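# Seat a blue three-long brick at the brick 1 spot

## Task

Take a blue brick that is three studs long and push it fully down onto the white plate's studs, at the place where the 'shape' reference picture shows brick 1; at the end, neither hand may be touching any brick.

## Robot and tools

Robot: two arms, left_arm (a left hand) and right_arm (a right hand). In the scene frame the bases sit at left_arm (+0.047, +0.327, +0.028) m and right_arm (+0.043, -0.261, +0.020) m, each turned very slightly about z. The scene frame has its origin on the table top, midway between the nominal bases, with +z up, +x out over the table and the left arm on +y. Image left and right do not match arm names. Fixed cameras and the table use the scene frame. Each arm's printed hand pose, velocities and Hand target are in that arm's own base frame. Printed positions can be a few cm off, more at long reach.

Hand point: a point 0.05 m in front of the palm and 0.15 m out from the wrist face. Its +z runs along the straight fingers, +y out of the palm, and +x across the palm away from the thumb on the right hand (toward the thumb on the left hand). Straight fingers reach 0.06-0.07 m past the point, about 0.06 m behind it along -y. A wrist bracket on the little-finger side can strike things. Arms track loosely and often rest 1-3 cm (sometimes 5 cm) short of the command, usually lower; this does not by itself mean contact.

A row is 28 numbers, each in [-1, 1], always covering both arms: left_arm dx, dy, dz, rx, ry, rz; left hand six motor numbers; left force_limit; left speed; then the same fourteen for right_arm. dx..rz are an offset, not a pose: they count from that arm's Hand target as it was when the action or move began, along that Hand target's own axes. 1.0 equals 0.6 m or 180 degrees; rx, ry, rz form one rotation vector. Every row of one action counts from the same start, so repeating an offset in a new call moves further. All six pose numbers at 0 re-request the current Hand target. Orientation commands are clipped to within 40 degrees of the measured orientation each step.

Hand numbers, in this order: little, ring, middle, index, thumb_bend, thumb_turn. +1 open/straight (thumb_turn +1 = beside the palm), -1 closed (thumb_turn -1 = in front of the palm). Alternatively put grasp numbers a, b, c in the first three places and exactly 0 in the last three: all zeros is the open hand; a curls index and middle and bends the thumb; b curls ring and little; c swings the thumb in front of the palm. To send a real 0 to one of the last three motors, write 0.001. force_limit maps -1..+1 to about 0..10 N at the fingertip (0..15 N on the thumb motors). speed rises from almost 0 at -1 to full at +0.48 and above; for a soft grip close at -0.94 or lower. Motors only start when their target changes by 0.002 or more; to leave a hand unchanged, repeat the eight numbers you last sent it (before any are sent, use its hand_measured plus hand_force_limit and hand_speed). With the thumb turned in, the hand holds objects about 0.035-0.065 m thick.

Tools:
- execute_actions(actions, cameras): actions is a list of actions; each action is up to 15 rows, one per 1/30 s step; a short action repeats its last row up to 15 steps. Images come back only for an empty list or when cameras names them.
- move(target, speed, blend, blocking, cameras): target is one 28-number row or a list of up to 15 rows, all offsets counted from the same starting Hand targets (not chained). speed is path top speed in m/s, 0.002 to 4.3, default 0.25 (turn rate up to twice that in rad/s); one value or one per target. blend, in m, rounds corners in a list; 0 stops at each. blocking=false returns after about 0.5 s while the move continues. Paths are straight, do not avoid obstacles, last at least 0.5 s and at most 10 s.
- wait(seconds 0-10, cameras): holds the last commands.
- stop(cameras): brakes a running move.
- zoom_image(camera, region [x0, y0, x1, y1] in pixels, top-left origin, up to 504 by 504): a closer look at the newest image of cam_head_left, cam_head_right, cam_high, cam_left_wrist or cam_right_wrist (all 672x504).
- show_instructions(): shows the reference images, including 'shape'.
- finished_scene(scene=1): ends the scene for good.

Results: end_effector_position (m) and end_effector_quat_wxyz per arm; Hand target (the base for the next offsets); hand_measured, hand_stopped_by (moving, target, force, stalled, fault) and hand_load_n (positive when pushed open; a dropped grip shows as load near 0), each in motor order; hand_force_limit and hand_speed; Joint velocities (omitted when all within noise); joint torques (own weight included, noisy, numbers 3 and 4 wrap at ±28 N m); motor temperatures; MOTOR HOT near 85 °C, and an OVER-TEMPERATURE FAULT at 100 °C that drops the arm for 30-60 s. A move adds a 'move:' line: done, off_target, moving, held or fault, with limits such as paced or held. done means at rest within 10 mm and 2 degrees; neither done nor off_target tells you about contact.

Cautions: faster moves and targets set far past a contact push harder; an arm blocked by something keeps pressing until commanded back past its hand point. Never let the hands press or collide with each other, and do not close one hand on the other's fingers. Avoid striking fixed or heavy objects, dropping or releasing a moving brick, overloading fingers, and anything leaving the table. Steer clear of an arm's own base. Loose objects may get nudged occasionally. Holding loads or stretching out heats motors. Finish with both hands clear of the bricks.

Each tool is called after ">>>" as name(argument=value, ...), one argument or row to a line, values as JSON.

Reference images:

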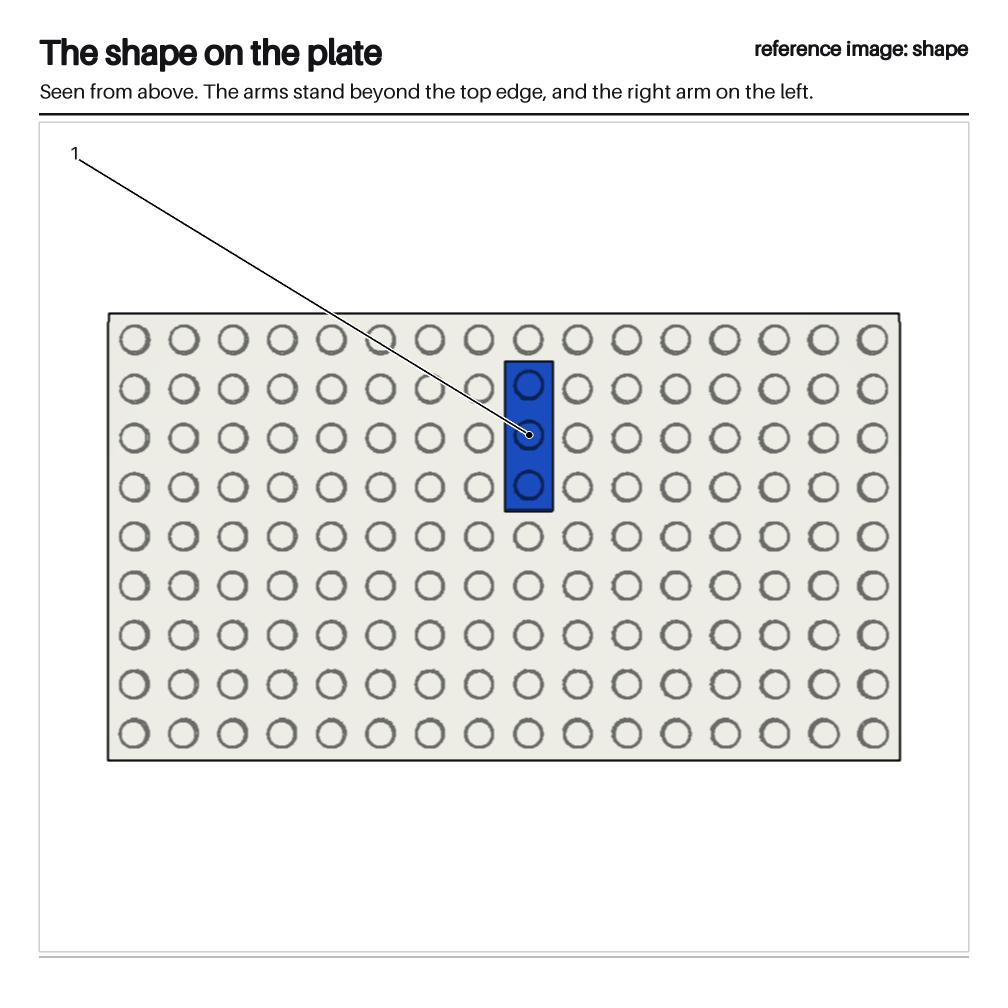

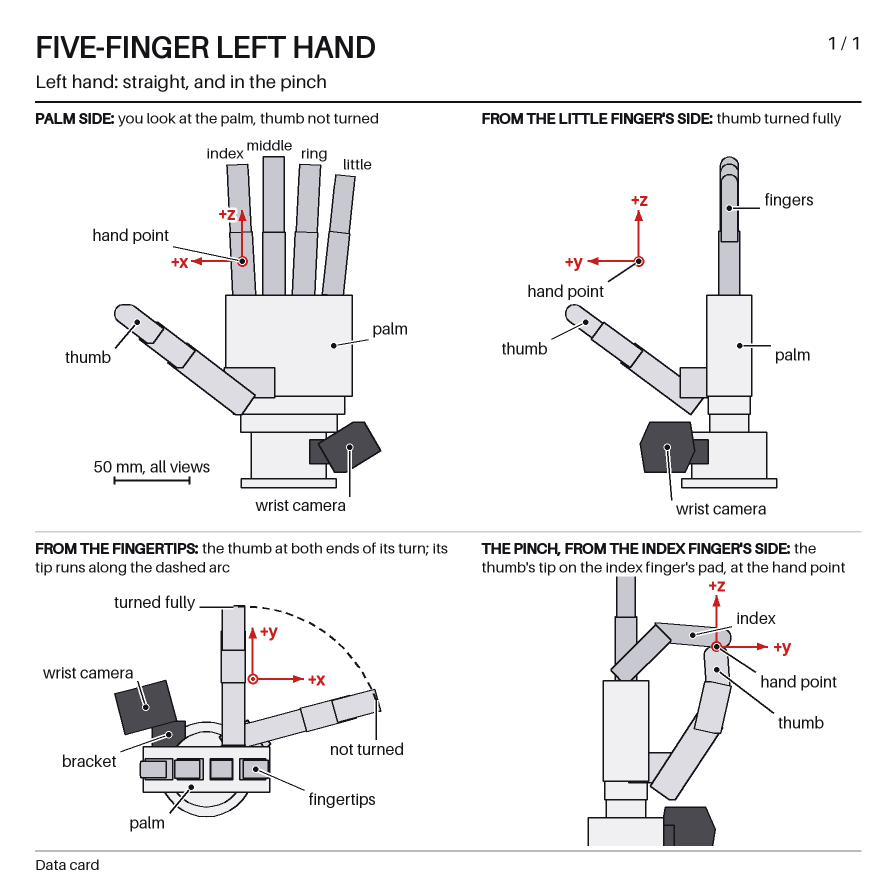

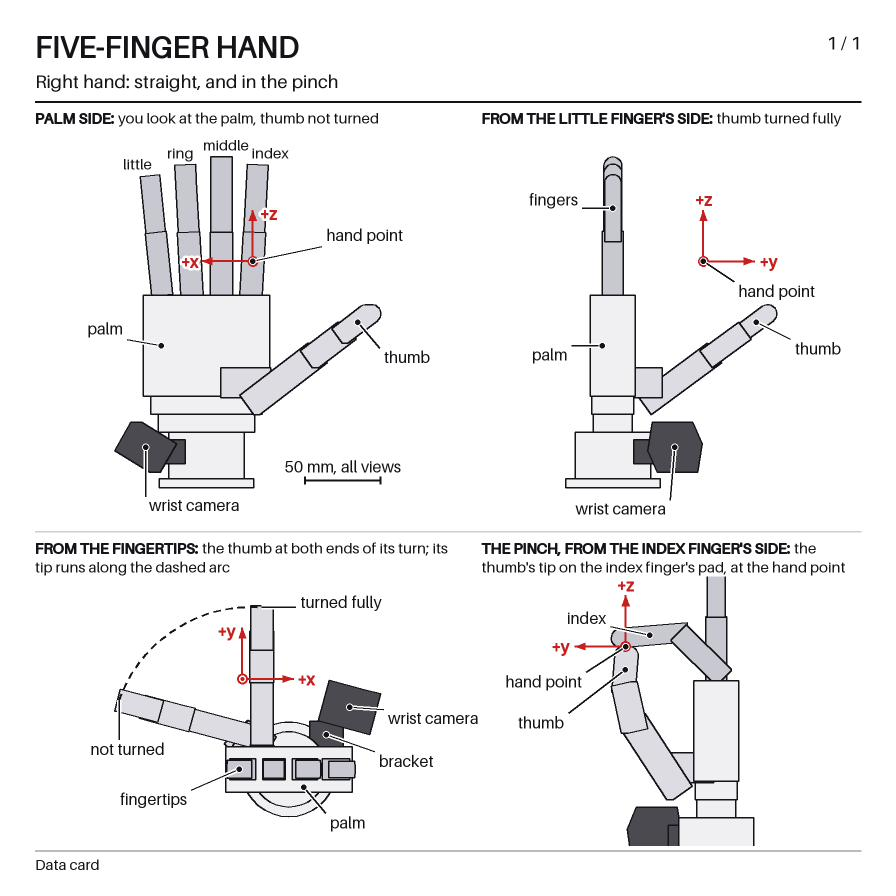

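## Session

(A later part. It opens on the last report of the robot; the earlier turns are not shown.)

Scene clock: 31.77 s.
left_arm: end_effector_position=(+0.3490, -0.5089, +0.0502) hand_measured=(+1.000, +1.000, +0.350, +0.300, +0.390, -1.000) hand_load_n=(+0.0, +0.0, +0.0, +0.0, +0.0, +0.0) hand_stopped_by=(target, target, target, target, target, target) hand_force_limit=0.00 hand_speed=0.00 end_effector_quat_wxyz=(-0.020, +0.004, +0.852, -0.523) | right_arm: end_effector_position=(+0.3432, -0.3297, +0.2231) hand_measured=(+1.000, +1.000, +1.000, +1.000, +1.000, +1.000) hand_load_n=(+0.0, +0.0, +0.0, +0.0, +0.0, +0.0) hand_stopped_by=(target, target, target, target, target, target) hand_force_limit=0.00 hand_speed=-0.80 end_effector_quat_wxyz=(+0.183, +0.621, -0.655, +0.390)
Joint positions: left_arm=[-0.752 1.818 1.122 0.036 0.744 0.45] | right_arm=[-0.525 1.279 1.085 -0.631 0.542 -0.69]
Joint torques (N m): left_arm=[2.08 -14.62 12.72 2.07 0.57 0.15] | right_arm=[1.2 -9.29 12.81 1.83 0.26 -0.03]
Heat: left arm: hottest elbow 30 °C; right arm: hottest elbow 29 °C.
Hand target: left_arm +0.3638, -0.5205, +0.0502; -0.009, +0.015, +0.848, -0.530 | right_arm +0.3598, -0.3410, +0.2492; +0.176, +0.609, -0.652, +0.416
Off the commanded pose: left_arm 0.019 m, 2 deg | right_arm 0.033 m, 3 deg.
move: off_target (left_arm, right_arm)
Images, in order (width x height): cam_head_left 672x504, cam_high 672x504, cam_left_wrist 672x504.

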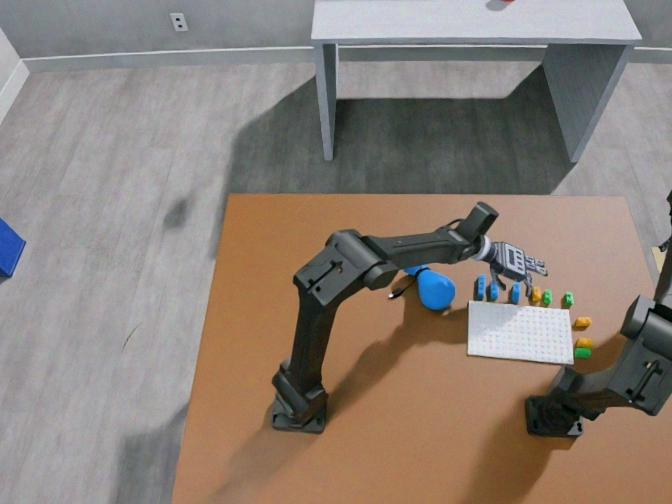

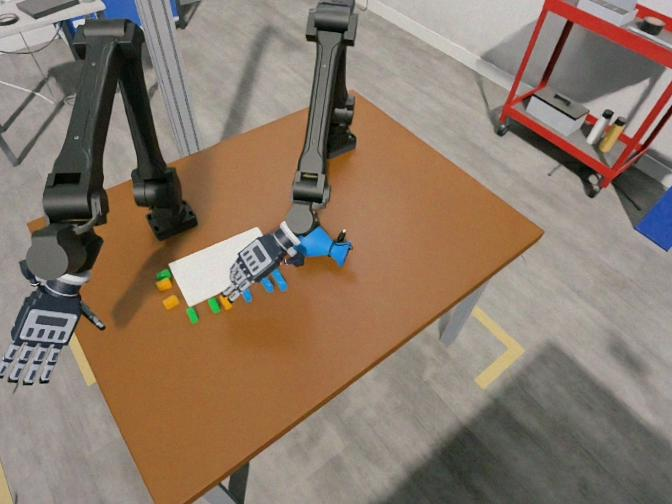

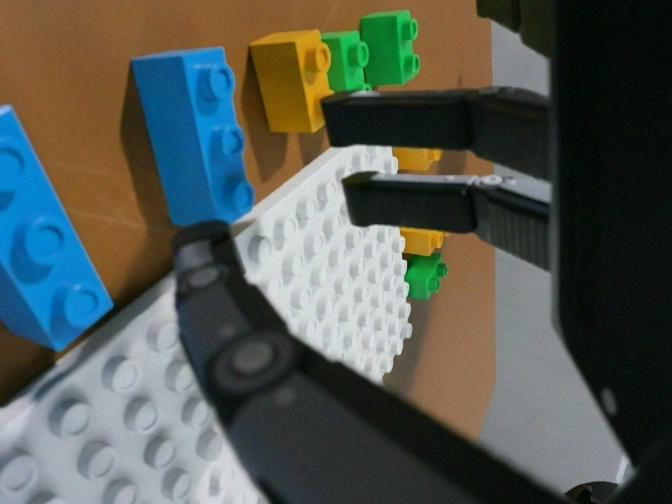

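>>> move(
  target=[-0.0245,-0.0132,0.008,0,0,0,1,1,0.15,0.15,0.35,-1,-0.6,-0.5,0,0,0,0,0,0,1,1,1,1,1,1,0,-0.8],
  speed=0.15,
  cameras=["cam_head_left","cam_head_right","cam_high","cam_left_wrist"],
)

>>> zoom_image(
  camera="cam_head_left",
  region=[475, 230, 595, 330],
)

>>> zoom_image(
  camera="cam_head_right",
  region=[485, 230, 605, 330],
)

>>> zoom_image(
  camera="cam_high",
  region=[190, 220, 310, 320],
)

Scene clock: 35.43 s.
left_arm: end_effector_position=(+0.3632, -0.5215, +0.0594) hand_measured=(+1.000, +1.000, +0.150, +0.150, +0.350, -1.000) hand_load_n=(+0.0, +0.0, +0.0, +0.0, -0.5, +0.0) hand_stopped_by=(target, target, target, target, target, target) hand_force_limit=-0.60 hand_speed=-0.50 end_effector_quat_wxyz=(-0.015, +0.010, +0.848, -0.530) | right_arm: end_effector_position=(+0.3432, -0.3297, +0.2231) hand_measured=(+1.000, +1.000, +1.000, +1.000, +1.000, +1.000) hand_load_n=(+0.0, +0.0, +0.0, +0.0, +0.0, +0.0) hand_stopped_by=(target, target, target, target, target, target) hand_force_limit=0.00 hand_speed=-0.80 end_effector_quat_wxyz=(+0.183, +0.621, -0.655, +0.390)
Joint positions: left_arm=[-0.751 1.84 1.178 0.02 0.749 0.455] | right_arm=[-0.525 1.279 1.085 -0.631 0.542 -0.69]
Joint torques (N m): left_arm=[2.55 -15.79 13.19 1.47 0.5 0.17] | right_arm=[1.2 -9.23 12.82 1.87 0.27 -0.04]
Heat: left arm: hottest elbow 31 °C; right arm: hottest elbow 30 °C.
Hand target: left_arm +0.3781, -0.5288, +0.0551; -0.010, +0.015, +0.848, -0.530 | right_arm +0.3598, -0.3410, +0.2492; +0.176, +0.609, -0.652, +0.416
Off the commanded pose: left_arm 0.017 m, 1 deg | right_arm 0.033 m, 3 deg.
move: off_target (left_arm, right_arm)
Images, in order (width x height): cam_head_left 672x504, cam_head_right 672x504, cam_high 672x504, cam_left_wrist 672x504.

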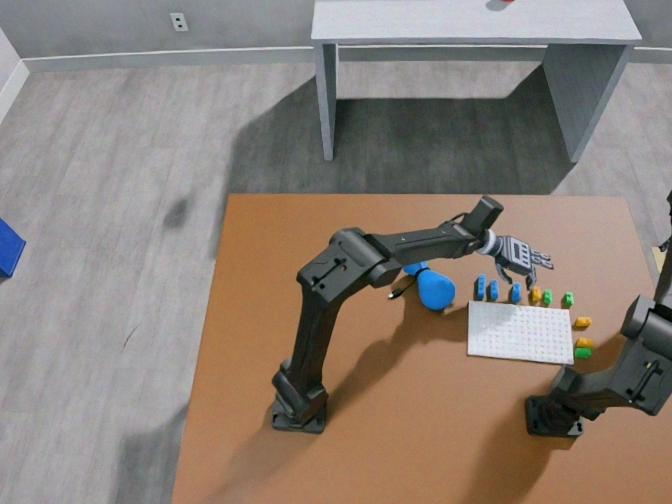

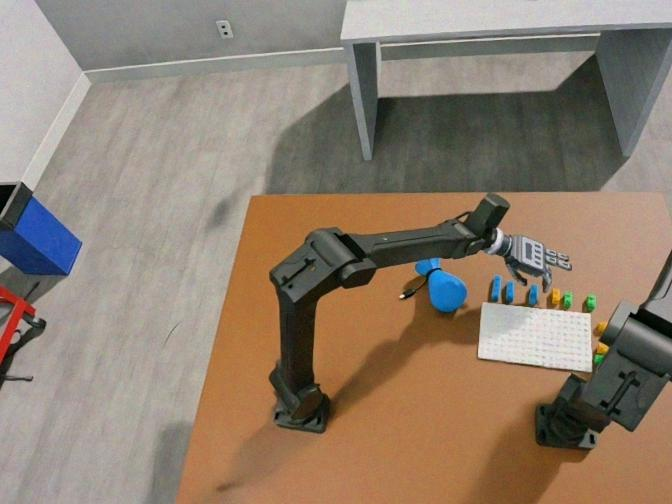

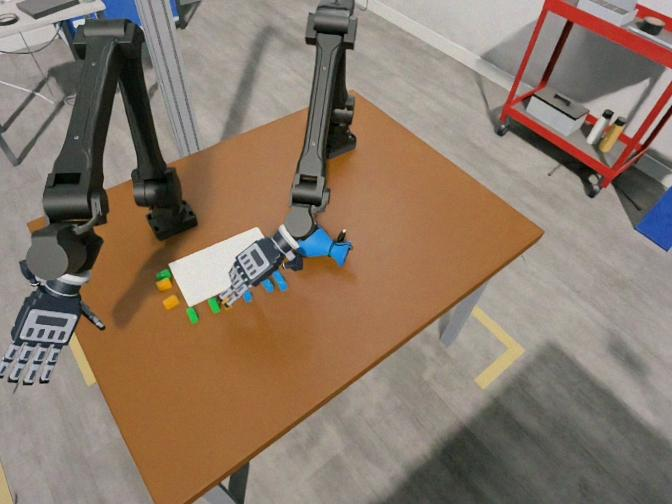

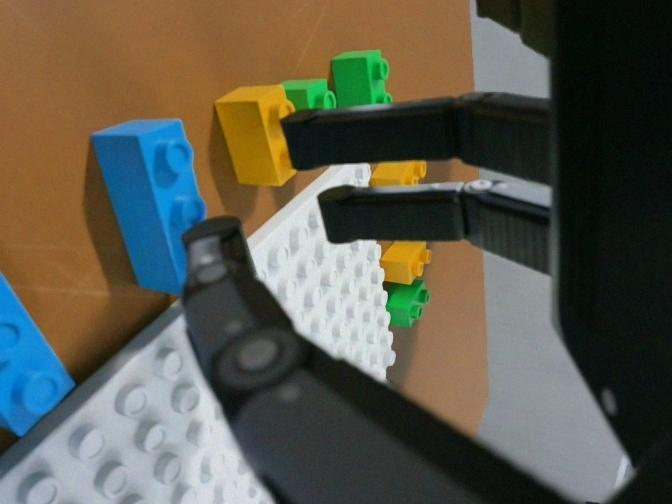

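Scaled by 4.200 from the camera's 672x504 image, which has a finer 960x720 frame.

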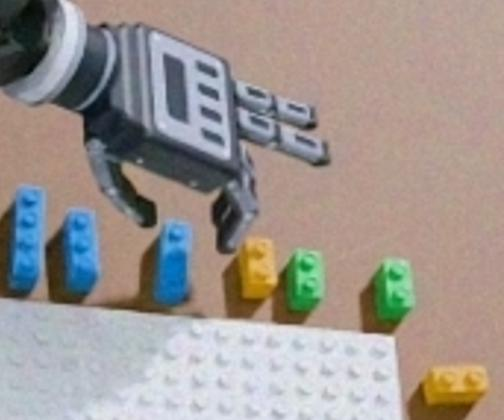

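Scaled by 4.200 from the camera's 672x504 image, which has a finer 960x720 frame.

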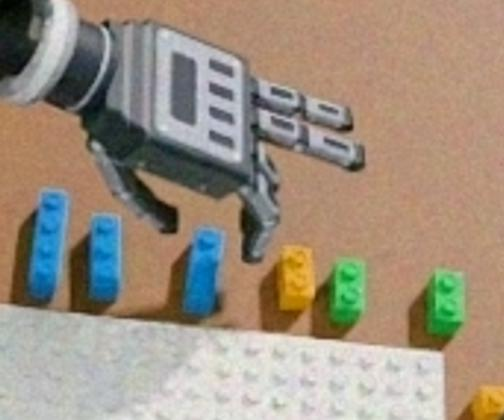

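Scaled by 4.200 from the camera's 672x504 image, which has a finer 960x720 frame.

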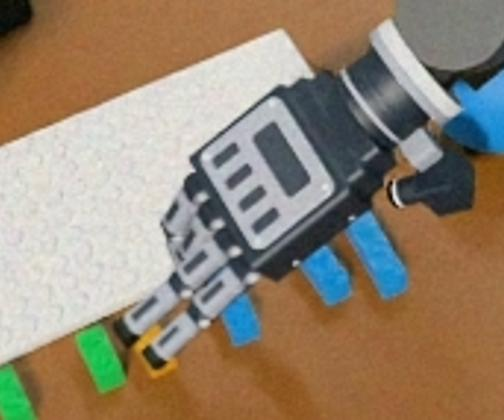

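>>> move(
  target=[0.0087,0.0243,0.0072,0,0,0,1,1,0.15,0.15,0.35,-1,-0.6,-0.5,0,0,0,0,0,0,1,1,1,1,1,1,0,-0.8],
  speed=0.1,
  cameras=["cam_head_left","cam_high","cam_left_wrist"],
)

>>> zoom_image(
  camera="cam_head_left",
  region=[495, 265, 555, 315],
)

>>> zoom_image(
  camera="cam_left_wrist",
  region=[50, 50, 450, 350],
)

Scene clock: 37.73 s.
left_arm: end_effector_position=(+0.3654, -0.5236, +0.0541) hand_measured=(+1.000, +1.000, +0.150, +0.150, +0.350, -1.000) hand_load_n=(+0.0, +0.0, +0.0, +0.0, +0.0, +0.0) hand_stopped_by=(target, target, target, target, target, target) hand_force_limit=-0.60 hand_speed=-0.50 end_effector_quat_wxyz=(-0.012, +0.012, +0.847, -0.532) | right_arm: end_effector_position=(+0.3432, -0.3297, +0.2231) hand_measured=(+1.000, +1.000, +1.000, +1.000, +1.000, +1.000) hand_load_n=(+0.0, +0.0, +0.0, +0.0, +0.0, +0.0) hand_stopped_by=(target, target, target, target, target, target) hand_force_limit=0.00 hand_speed=-0.80 end_effector_quat_wxyz=(+0.183, +0.621, -0.655, +0.390)
Joint positions: left_arm=[-0.751 1.854 1.178 0.042 0.749 0.455] | right_arm=[-0.525 1.279 1.085 -0.631 0.542 -0.69]
Joint torques (N m): left_arm=[1.73 -15.62 10.47 2.29 0.42 0.17] | right_arm=[1.26 -9.17 12.85 1.83 0.26 -0.03]
Heat: left arm: hottest elbow 31 °C; right arm: hottest elbow 30 °C.
Hand target: left_arm +0.3730, -0.5261, +0.0401; -0.009, +0.015, +0.848, -0.530 | right_arm +0.3598, -0.3410, +0.2492; +0.176, +0.609, -0.652, +0.416
Off the commanded pose: left_arm 0.016 m, 1 deg | right_arm 0.033 m, 3 deg.
move: off_target (left_arm, right_arm)
Images, in order (width x height): cam_head_left 672x504, cam_high 672x504, cam_left_wrist 672x504.

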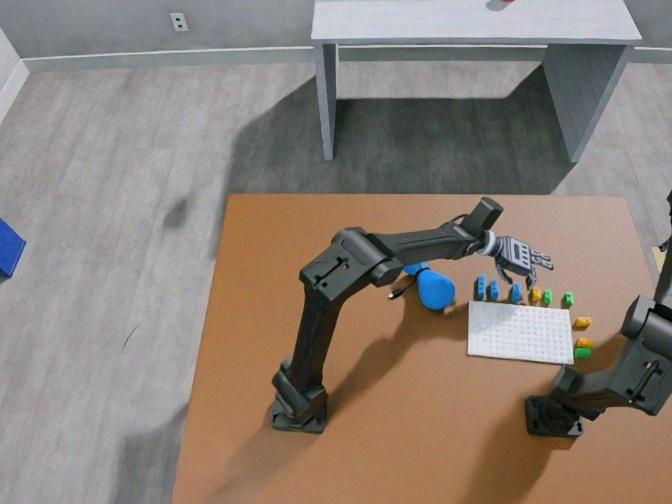

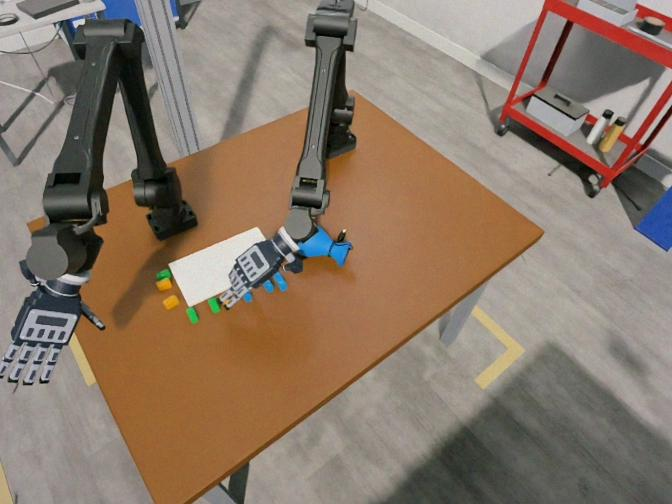

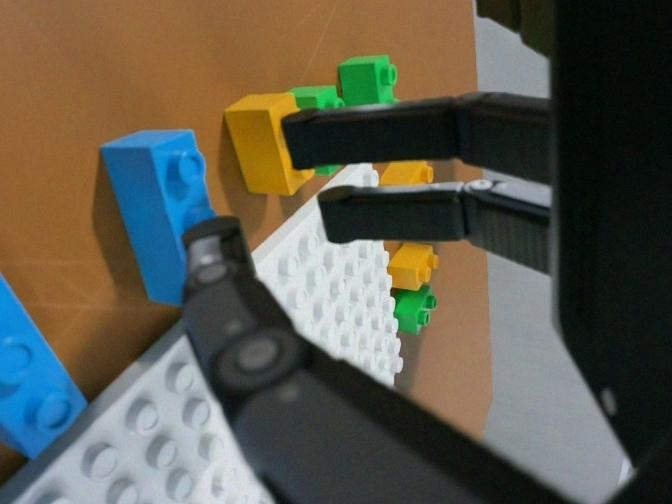

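Scaled by 8.400 from the camera's 672x504 image, which has a finer 960x720 frame.

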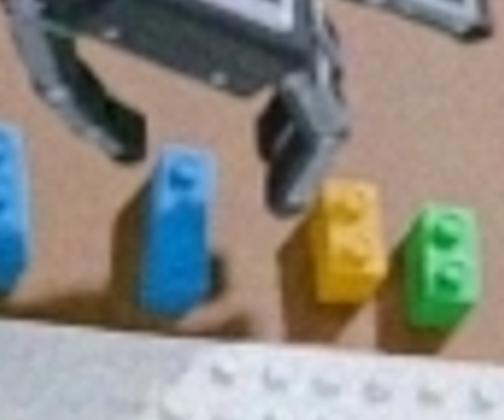

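Scaled by 1.260 from the camera's 672x504 image, which has a finer 960x720 frame.

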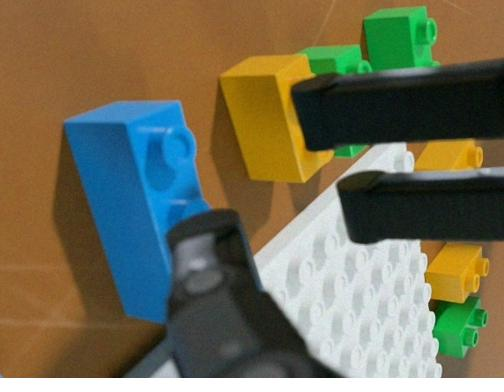

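>>> move(
  target=[0,0.021,0.0102,0,0,0,1,1,0.15,0.15,0.35,-1,-0.6,-0.5,0,0,0,0,0,0,1,1,1,1,1,1,0,-0.8],
  speed=0.1,
  cameras=["cam_head_left","cam_head_right","cam_high","cam_left_wrist"],
)

>>> zoom_image(
  camera="cam_head_left",
  region=[495, 265, 555, 315],
)

>>> zoom_image(
  camera="cam_left_wrist",
  region=[50, 50, 450, 350],
)

Scene clock: 39.30 s.
left_arm: end_effector_position=(+0.3682, -0.5262, +0.0434) hand_measured=(+1.000, +1.000, +0.150, +0.150, +0.350, -1.000) hand_load_n=(+0.0, +0.0, +0.0, +0.0, +0.0, +0.0) hand_stopped_by=(target, target, target, target, target, target) hand_force_limit=-0.60 hand_speed=-0.50 end_effector_quat_wxyz=(-0.010, +0.013, +0.845, -0.534) | right_arm: end_effector_position=(+0.3432, -0.3297, +0.2231) hand_measured=(+1.000, +1.000, +1.000, +1.000, +1.000, +1.000) hand_load_n=(+0.0, +0.0, +0.0, +0.0, +0.0, +0.5) hand_stopped_by=(target, target, target, target, target, target) hand_force_limit=0.00 hand_speed=-0.80 end_effector_quat_wxyz=(+0.183, +0.621, -0.655, +0.390)
Joint positions: left_arm=[-0.751 1.878 1.178 0.074 0.749 0.455] | right_arm=[-0.525 1.279 1.085 -0.631 0.542 -0.69]
Joint torques (N m): left_arm=[1.79 -15.38 9.43 2.17 0.46 0.1] | right_arm=[1.14 -9.29 12.81 1.83 0.26 -0.04]
Heat: left arm: hottest elbow 31 °C; right arm: hottest elbow 30 °C.
Hand target: left_arm +0.3730, -0.5260, +0.0261; -0.009, +0.015, +0.848, -0.530 | right_arm +0.3598, -0.3410, +0.2492; +0.176, +0.609, -0.652, +0.416
Off the commanded pose: left_arm 0.018 m, 1 deg | right_arm 0.033 m, 3 deg.
move: off_target (left_arm, right_arm)
Images, in order (width x height): cam_head_left 672x504, cam_head_right 672x504, cam_high 672x504, cam_left_wrist 672x504.

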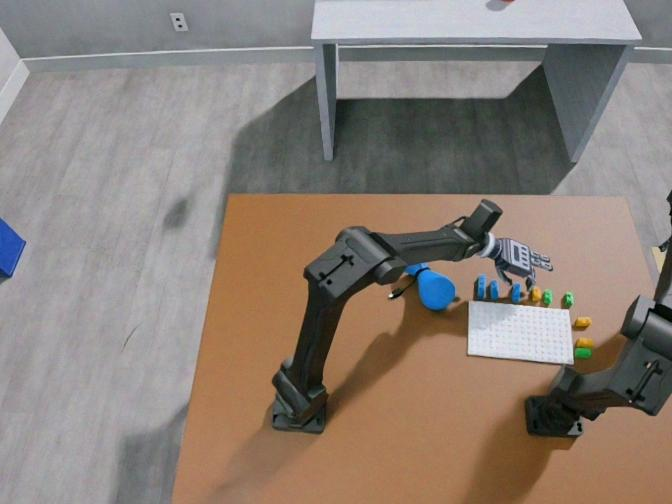

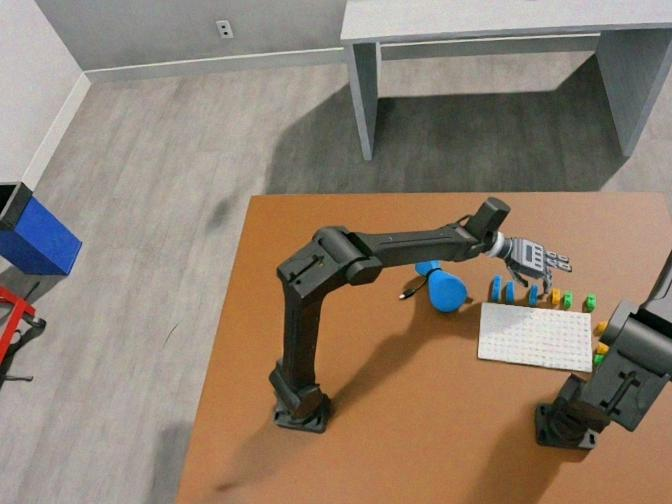

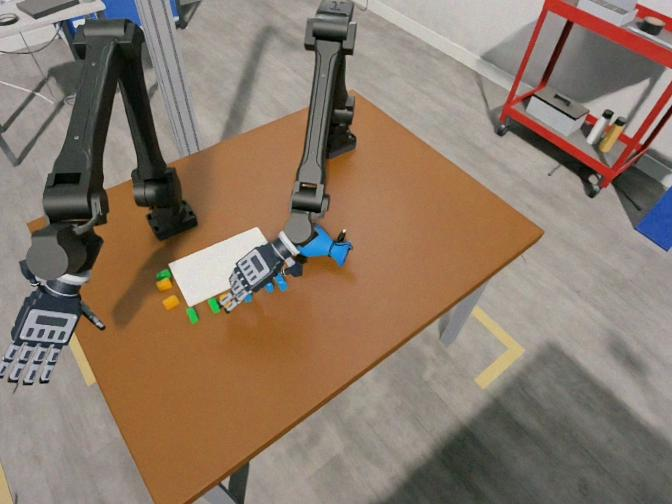

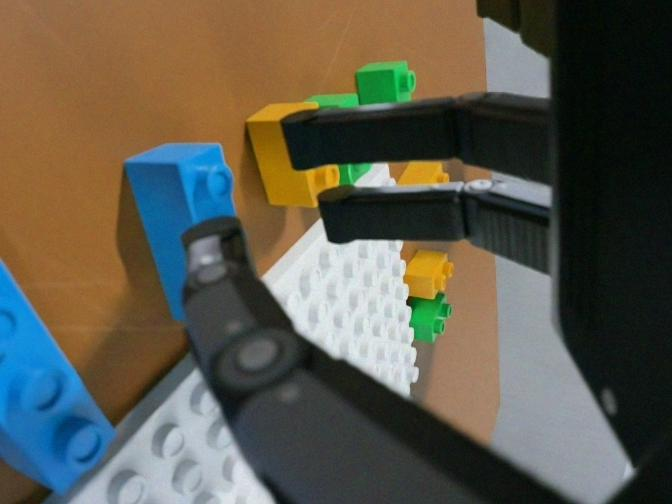

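Scaled by 8.400 from the camera's 672x504 image, which has a finer 960x720 frame.

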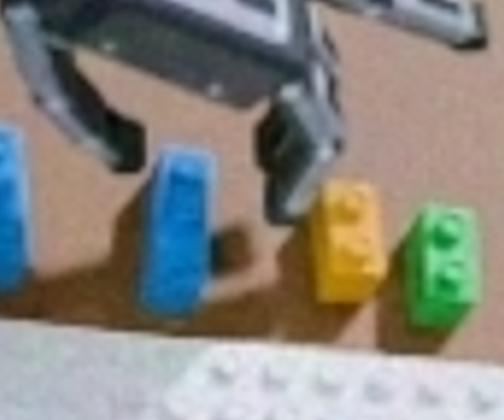

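Scaled by 1.260 from the camera's 672x504 image, which has a finer 960x720 frame.

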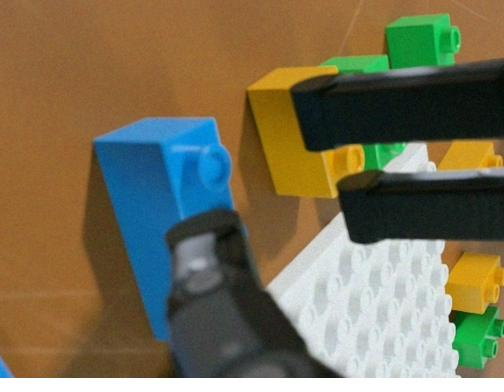

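>>> move(
  target=[0.0105,0.022,0.0043,0,0,0,1,1,0.15,0.15,0.35,-1,-0.6,-0.5,0,0,0,0,0,0,1,1,1,1,1,1,0,-0.8],
  speed=0.1,
  cameras=["cam_head_left","cam_head_right","cam_high","cam_left_wrist"],
)

>>> zoom_image(
  camera="cam_head_left",
  region=[495, 265, 555, 315],
)

>>> zoom_image(
  camera="cam_left_wrist",
  region=[50, 50, 450, 350],
)

>>> zoom_image(
  camera="cam_high",
  region=[190, 220, 310, 320],
)

Scene clock: 41.17 s.
left_arm: end_effector_position=(+0.3678, -0.5258, +0.0367) hand_measured=(+1.000, +1.000, +0.150, +0.150, +0.350, -1.000) hand_load_n=(+0.0, +0.0, +0.0, +0.0, +0.0, +0.0) hand_stopped_by=(target, target, target, target, target, target) hand_force_limit=-0.60 hand_speed=-0.50 end_effector_quat_wxyz=(-0.005, +0.016, +0.842, -0.539) | right_arm: end_effector_position=(+0.3432, -0.3297, +0.2231) hand_measured=(+1.000, +1.000, +1.000, +1.000, +1.000, +1.000) hand_load_n=(+0.0, +0.0, +0.0, +0.0, +0.0, +0.0) hand_stopped_by=(target, target, target, target, target, target) hand_force_limit=0.00 hand_speed=-0.80 end_effector_quat_wxyz=(+0.183, +0.621, -0.655, +0.390)
Joint positions: left_arm=[-0.751 1.887 1.161 0.115 0.749 0.455] | right_arm=[-0.525 1.279 1.085 -0.631 0.542 -0.69]
Joint torques (N m): left_arm=[1.55 -16.03 8.01 2.21 0.32 0.11] | right_arm=[1.26 -9.23 12.85 1.85 0.25 -0.04]
Heat: left arm: hottest elbow 31 °C; right arm: hottest elbow 31 °C.
Hand target: left_arm +0.3669, -0.5224, +0.0132; -0.009, +0.015, +0.848, -0.530 | right_arm +0.3598, -0.3410, +0.2492; +0.176, +0.609, -0.652, +0.416
Off the commanded pose: left_arm 0.024 m, 1 deg | right_arm 0.033 m, 3 deg.
move: off_target (left_arm, right_arm)
Images, in order (width x height): cam_head_left 672x504, cam_head_right 672x504, cam_high 672x504, cam_left_wrist 672x504.

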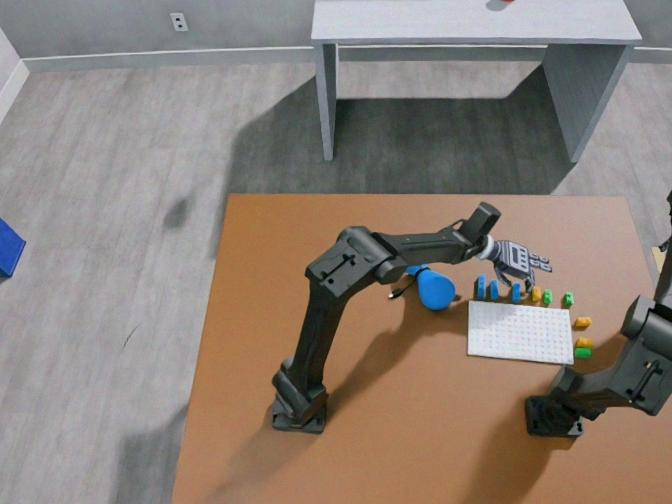

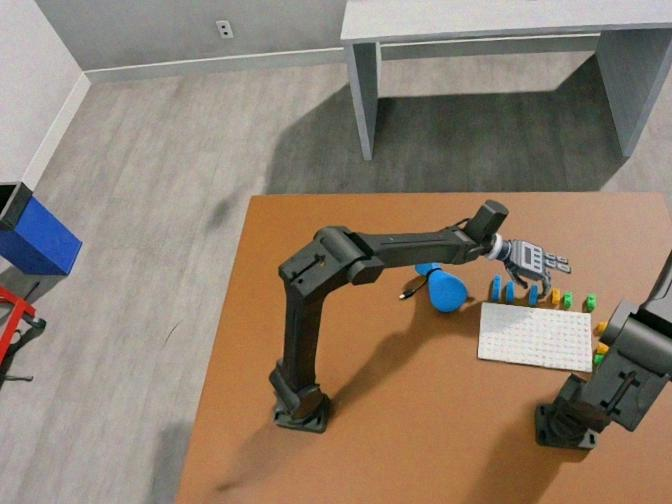

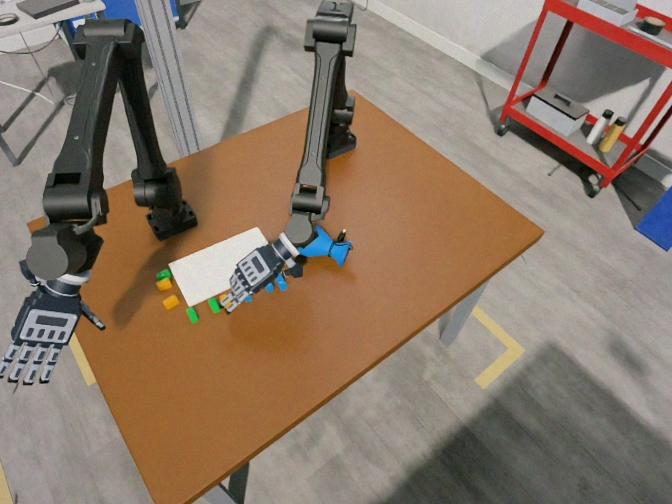

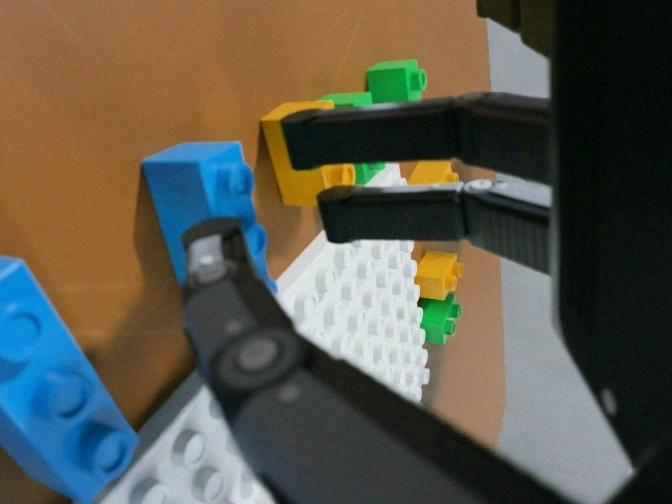

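Scaled by 8.400 from the camera's 672x504 image, which has a finer 960x720 frame.

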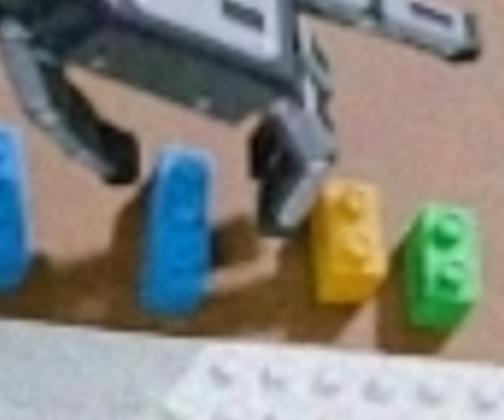

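Scaled by 1.260 from the camera's 672x504 image, which has a finer 960x720 frame.

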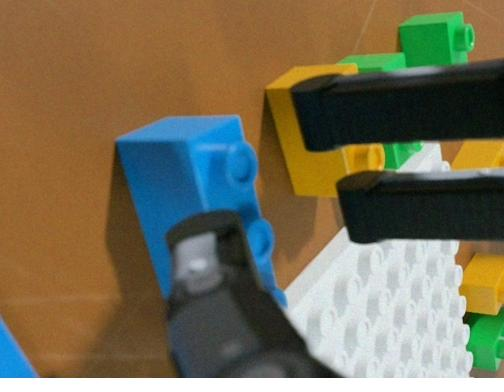

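Scaled by 4.200 from the camera's 672x504 image, which has a finer 960x720 frame.

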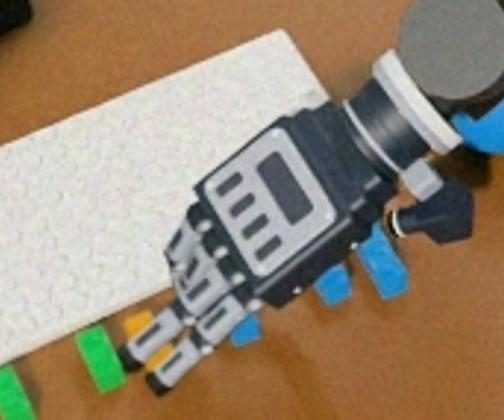

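>>> move(
  target=[0,0.012,0.0058,0,0,0,1,1,0.15,0.15,0.18,-1,-0.6,-0.7,0,0,0,0,0,0,1,1,1,1,1,1,0,-0.8],
  speed=0.1,
  cameras=["cam_head_left","cam_left_wrist","cam_high"],
)

>>> zoom_image(
  camera="cam_head_left",
  region=[495, 265, 555, 315],
)

>>> zoom_image(
  camera="cam_left_wrist",
  region=[50, 50, 450, 350],
)

Scene clock: 43.80 s.
left_arm: end_effector_position=(+0.3679, -0.5260, +0.0286) hand_measured=(+1.000, +1.000, +0.150, +0.150, +0.180, -1.000) hand_load_n=(+0.0, +0.0, +0.0, -0.5, +0.0, +0.0) hand_stopped_by=(target, target, target, target, target, target) hand_force_limit=-0.60 hand_speed=-0.70 end_effector_quat_wxyz=(-0.005, +0.016, +0.843, -0.538) | right_arm: end_effector_position=(+0.3432, -0.3297, +0.2231) hand_measured=(+1.000, +1.000, +1.000, +1.000, +1.000, +1.000) hand_load_n=(+0.0, +0.0, +0.0, +0.0, +0.0, +0.0) hand_stopped_by=(target, target, target, target, target, target) hand_force_limit=0.00 hand_speed=-0.80 end_effector_quat_wxyz=(+0.183, +0.621, -0.655, +0.390)
Joint positions: left_arm=[-0.751 1.902 1.158 0.133 0.749 0.455] | right_arm=[-0.525 1.279 1.085 -0.631 0.542 -0.69]
Joint torques (N m): left_arm=[1.61 -15.09 8.4 2.24 0.29 0.13] | right_arm=[1.14 -9.17 12.88 1.87 0.26 -0.04]
Heat: left arm: hottest elbow 30 °C; right arm: hottest elbow 31 °C.
Hand target: left_arm +0.3668, -0.5223, +0.0051; -0.009, +0.015, +0.848, -0.530 | right_arm +0.3598, -0.3410, +0.2492; +0.176, +0.609, -0.652, +0.416
Off the commanded pose: left_arm 0.024 m, 1 deg | right_arm 0.033 m, 3 deg.
move: off_target (left_arm, right_arm)
Images, in order (width x height): cam_head_left 672x504, cam_high 672x504, cam_left_wrist 672x504.

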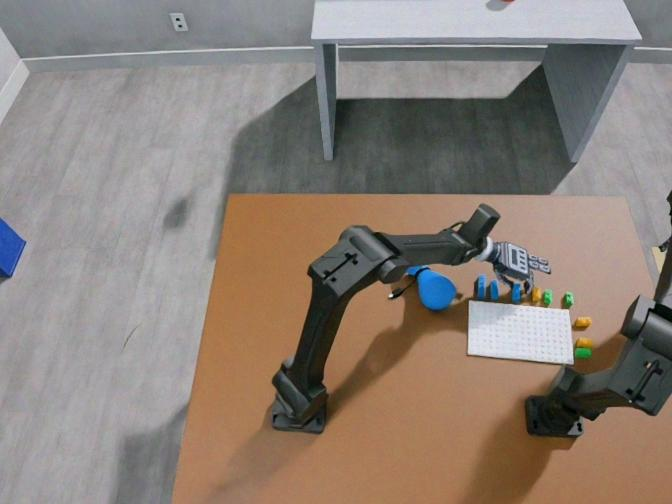

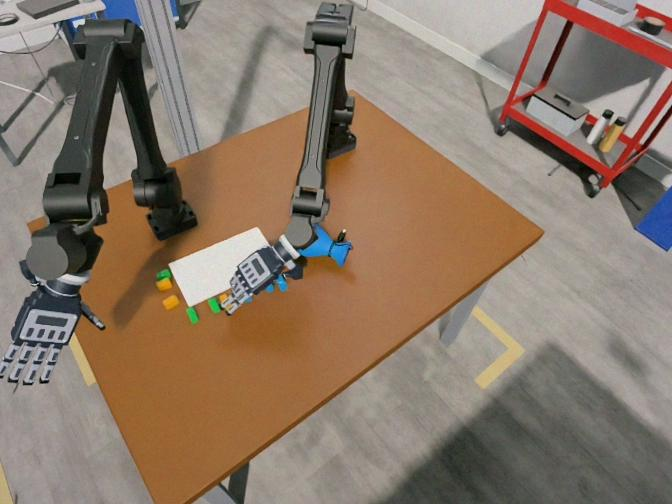

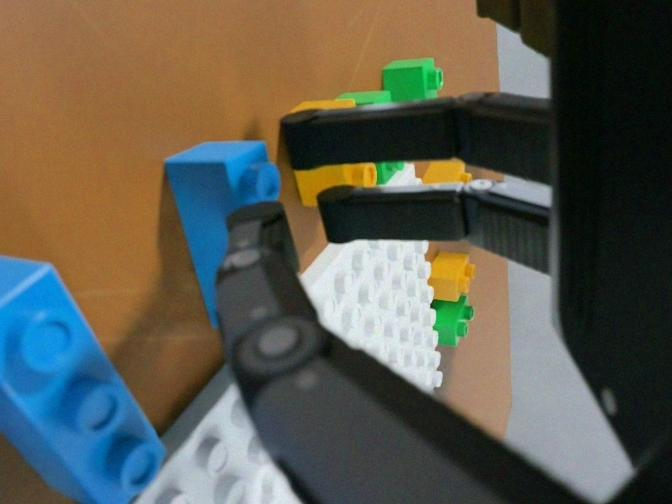

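Scaled by 8.400 from the camera's 672x504 image, which has a finer 960x720 frame.

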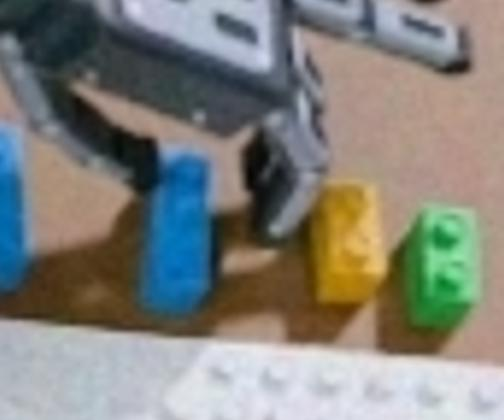

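Scaled by 1.260 from the camera's 672x504 image, which has a finer 960x720 frame.

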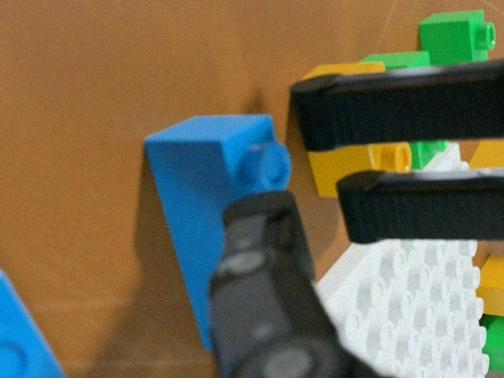

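>>> move(
  target=[0,0.0075,0.0037,0,0,0,1,1,0.15,0.15,0.18,-1,-0.6,-0.7,0,0,0,0,0,0,1,1,1,1,1,1,0,-0.8],
  speed=0.1,
  cameras=["cam_head_left","cam_left_wrist","cam_high"],
)

>>> zoom_image(
  camera="cam_head_left",
  region=[495, 265, 555, 315],
)

>>> zoom_image(
  camera="cam_left_wrist",
  region=[50, 50, 450, 350],
)

Scene clock: 45.17 s.
left_arm: end_effector_position=(+0.3688, -0.5268, +0.0250) hand_measured=(+1.000, +1.000, +0.150, +0.150, +0.180, -1.000) hand_load_n=(+0.0, +0.0, +0.0, +0.0, +0.0, +0.0) hand_stopped_by=(target, target, target, target, target, target) hand_force_limit=-0.60 hand_speed=-0.70 end_effector_quat_wxyz=(-0.004, +0.017, +0.842, -0.539) | right_arm: end_effector_position=(+0.3432, -0.3297, +0.2231) hand_measured=(+1.000, +1.000, +1.000, +1.000, +1.000, +1.000) hand_load_n=(+0.0, +0.0, +0.0, +0.0, +0.0, +0.0) hand_stopped_by=(target, target, target, target, target, target) hand_force_limit=0.00 hand_speed=-0.80 end_effector_quat_wxyz=(+0.183, +0.621, -0.655, +0.390)
Joint positions: left_arm=[-0.751 1.911 1.158 0.145 0.749 0.455] | right_arm=[-0.525 1.279 1.085 -0.631 0.542 -0.69]
Joint torques (N m): left_arm=[2.2 -15.97 7.68 2.56 0.3 0.16] | right_arm=[1.32 -9.23 12.86 1.88 0.27 -0.04]
Heat: left arm: hottest elbow 30 °C; right arm: hottest elbow 31 °C.
Hand target: left_arm +0.3668, -0.5223, +0.0001; -0.009, +0.015, +0.848, -0.530 | right_arm +0.3598, -0.3410, +0.2492; +0.176, +0.609, -0.652, +0.416
Off the commanded pose: left_arm 0.025 m, 1 deg | right_arm 0.033 m, 3 deg.
move: off_target (left_arm, right_arm)
Images, in order (width x height): cam_head_left 672x504, cam_high 672x504, cam_left_wrist 672x504.

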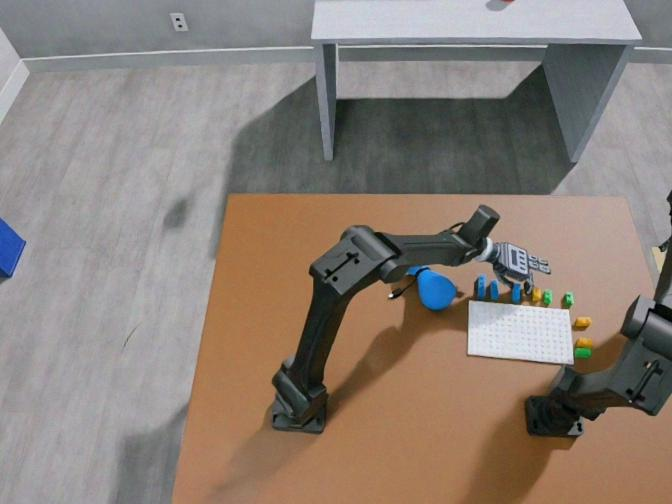

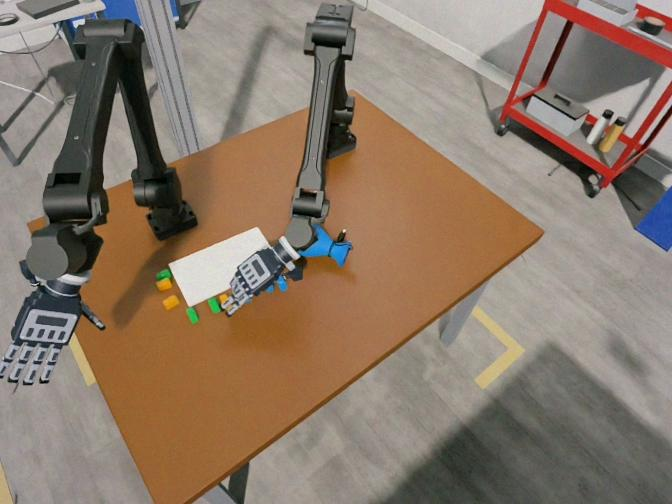

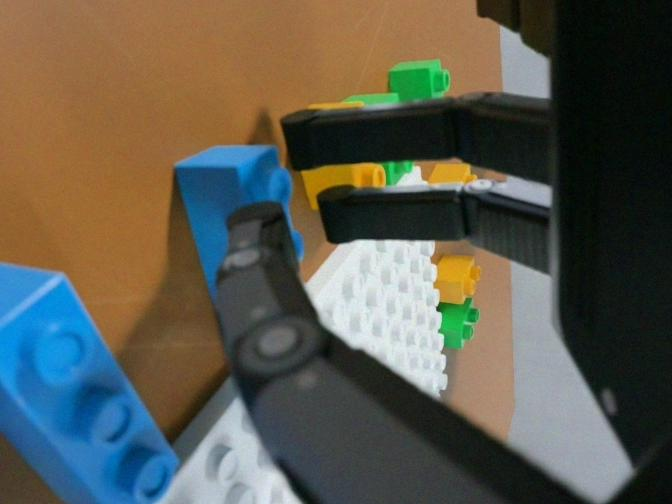

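Scaled by 8.400 from the camera's 672x504 image, which has a finer 960x720 frame.

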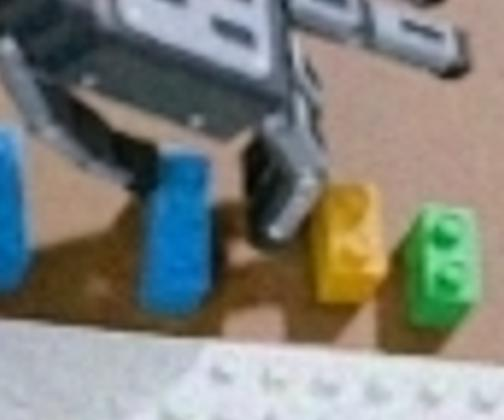

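Scaled by 1.260 from the camera's 672x504 image, which has a finer 960x720 frame.

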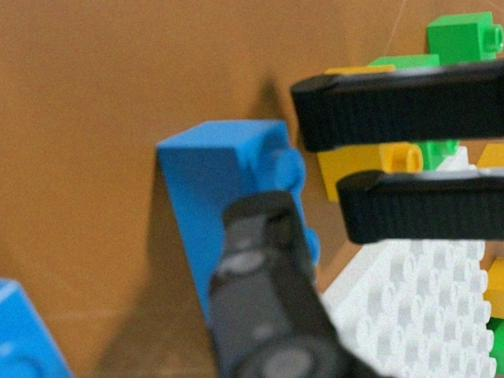

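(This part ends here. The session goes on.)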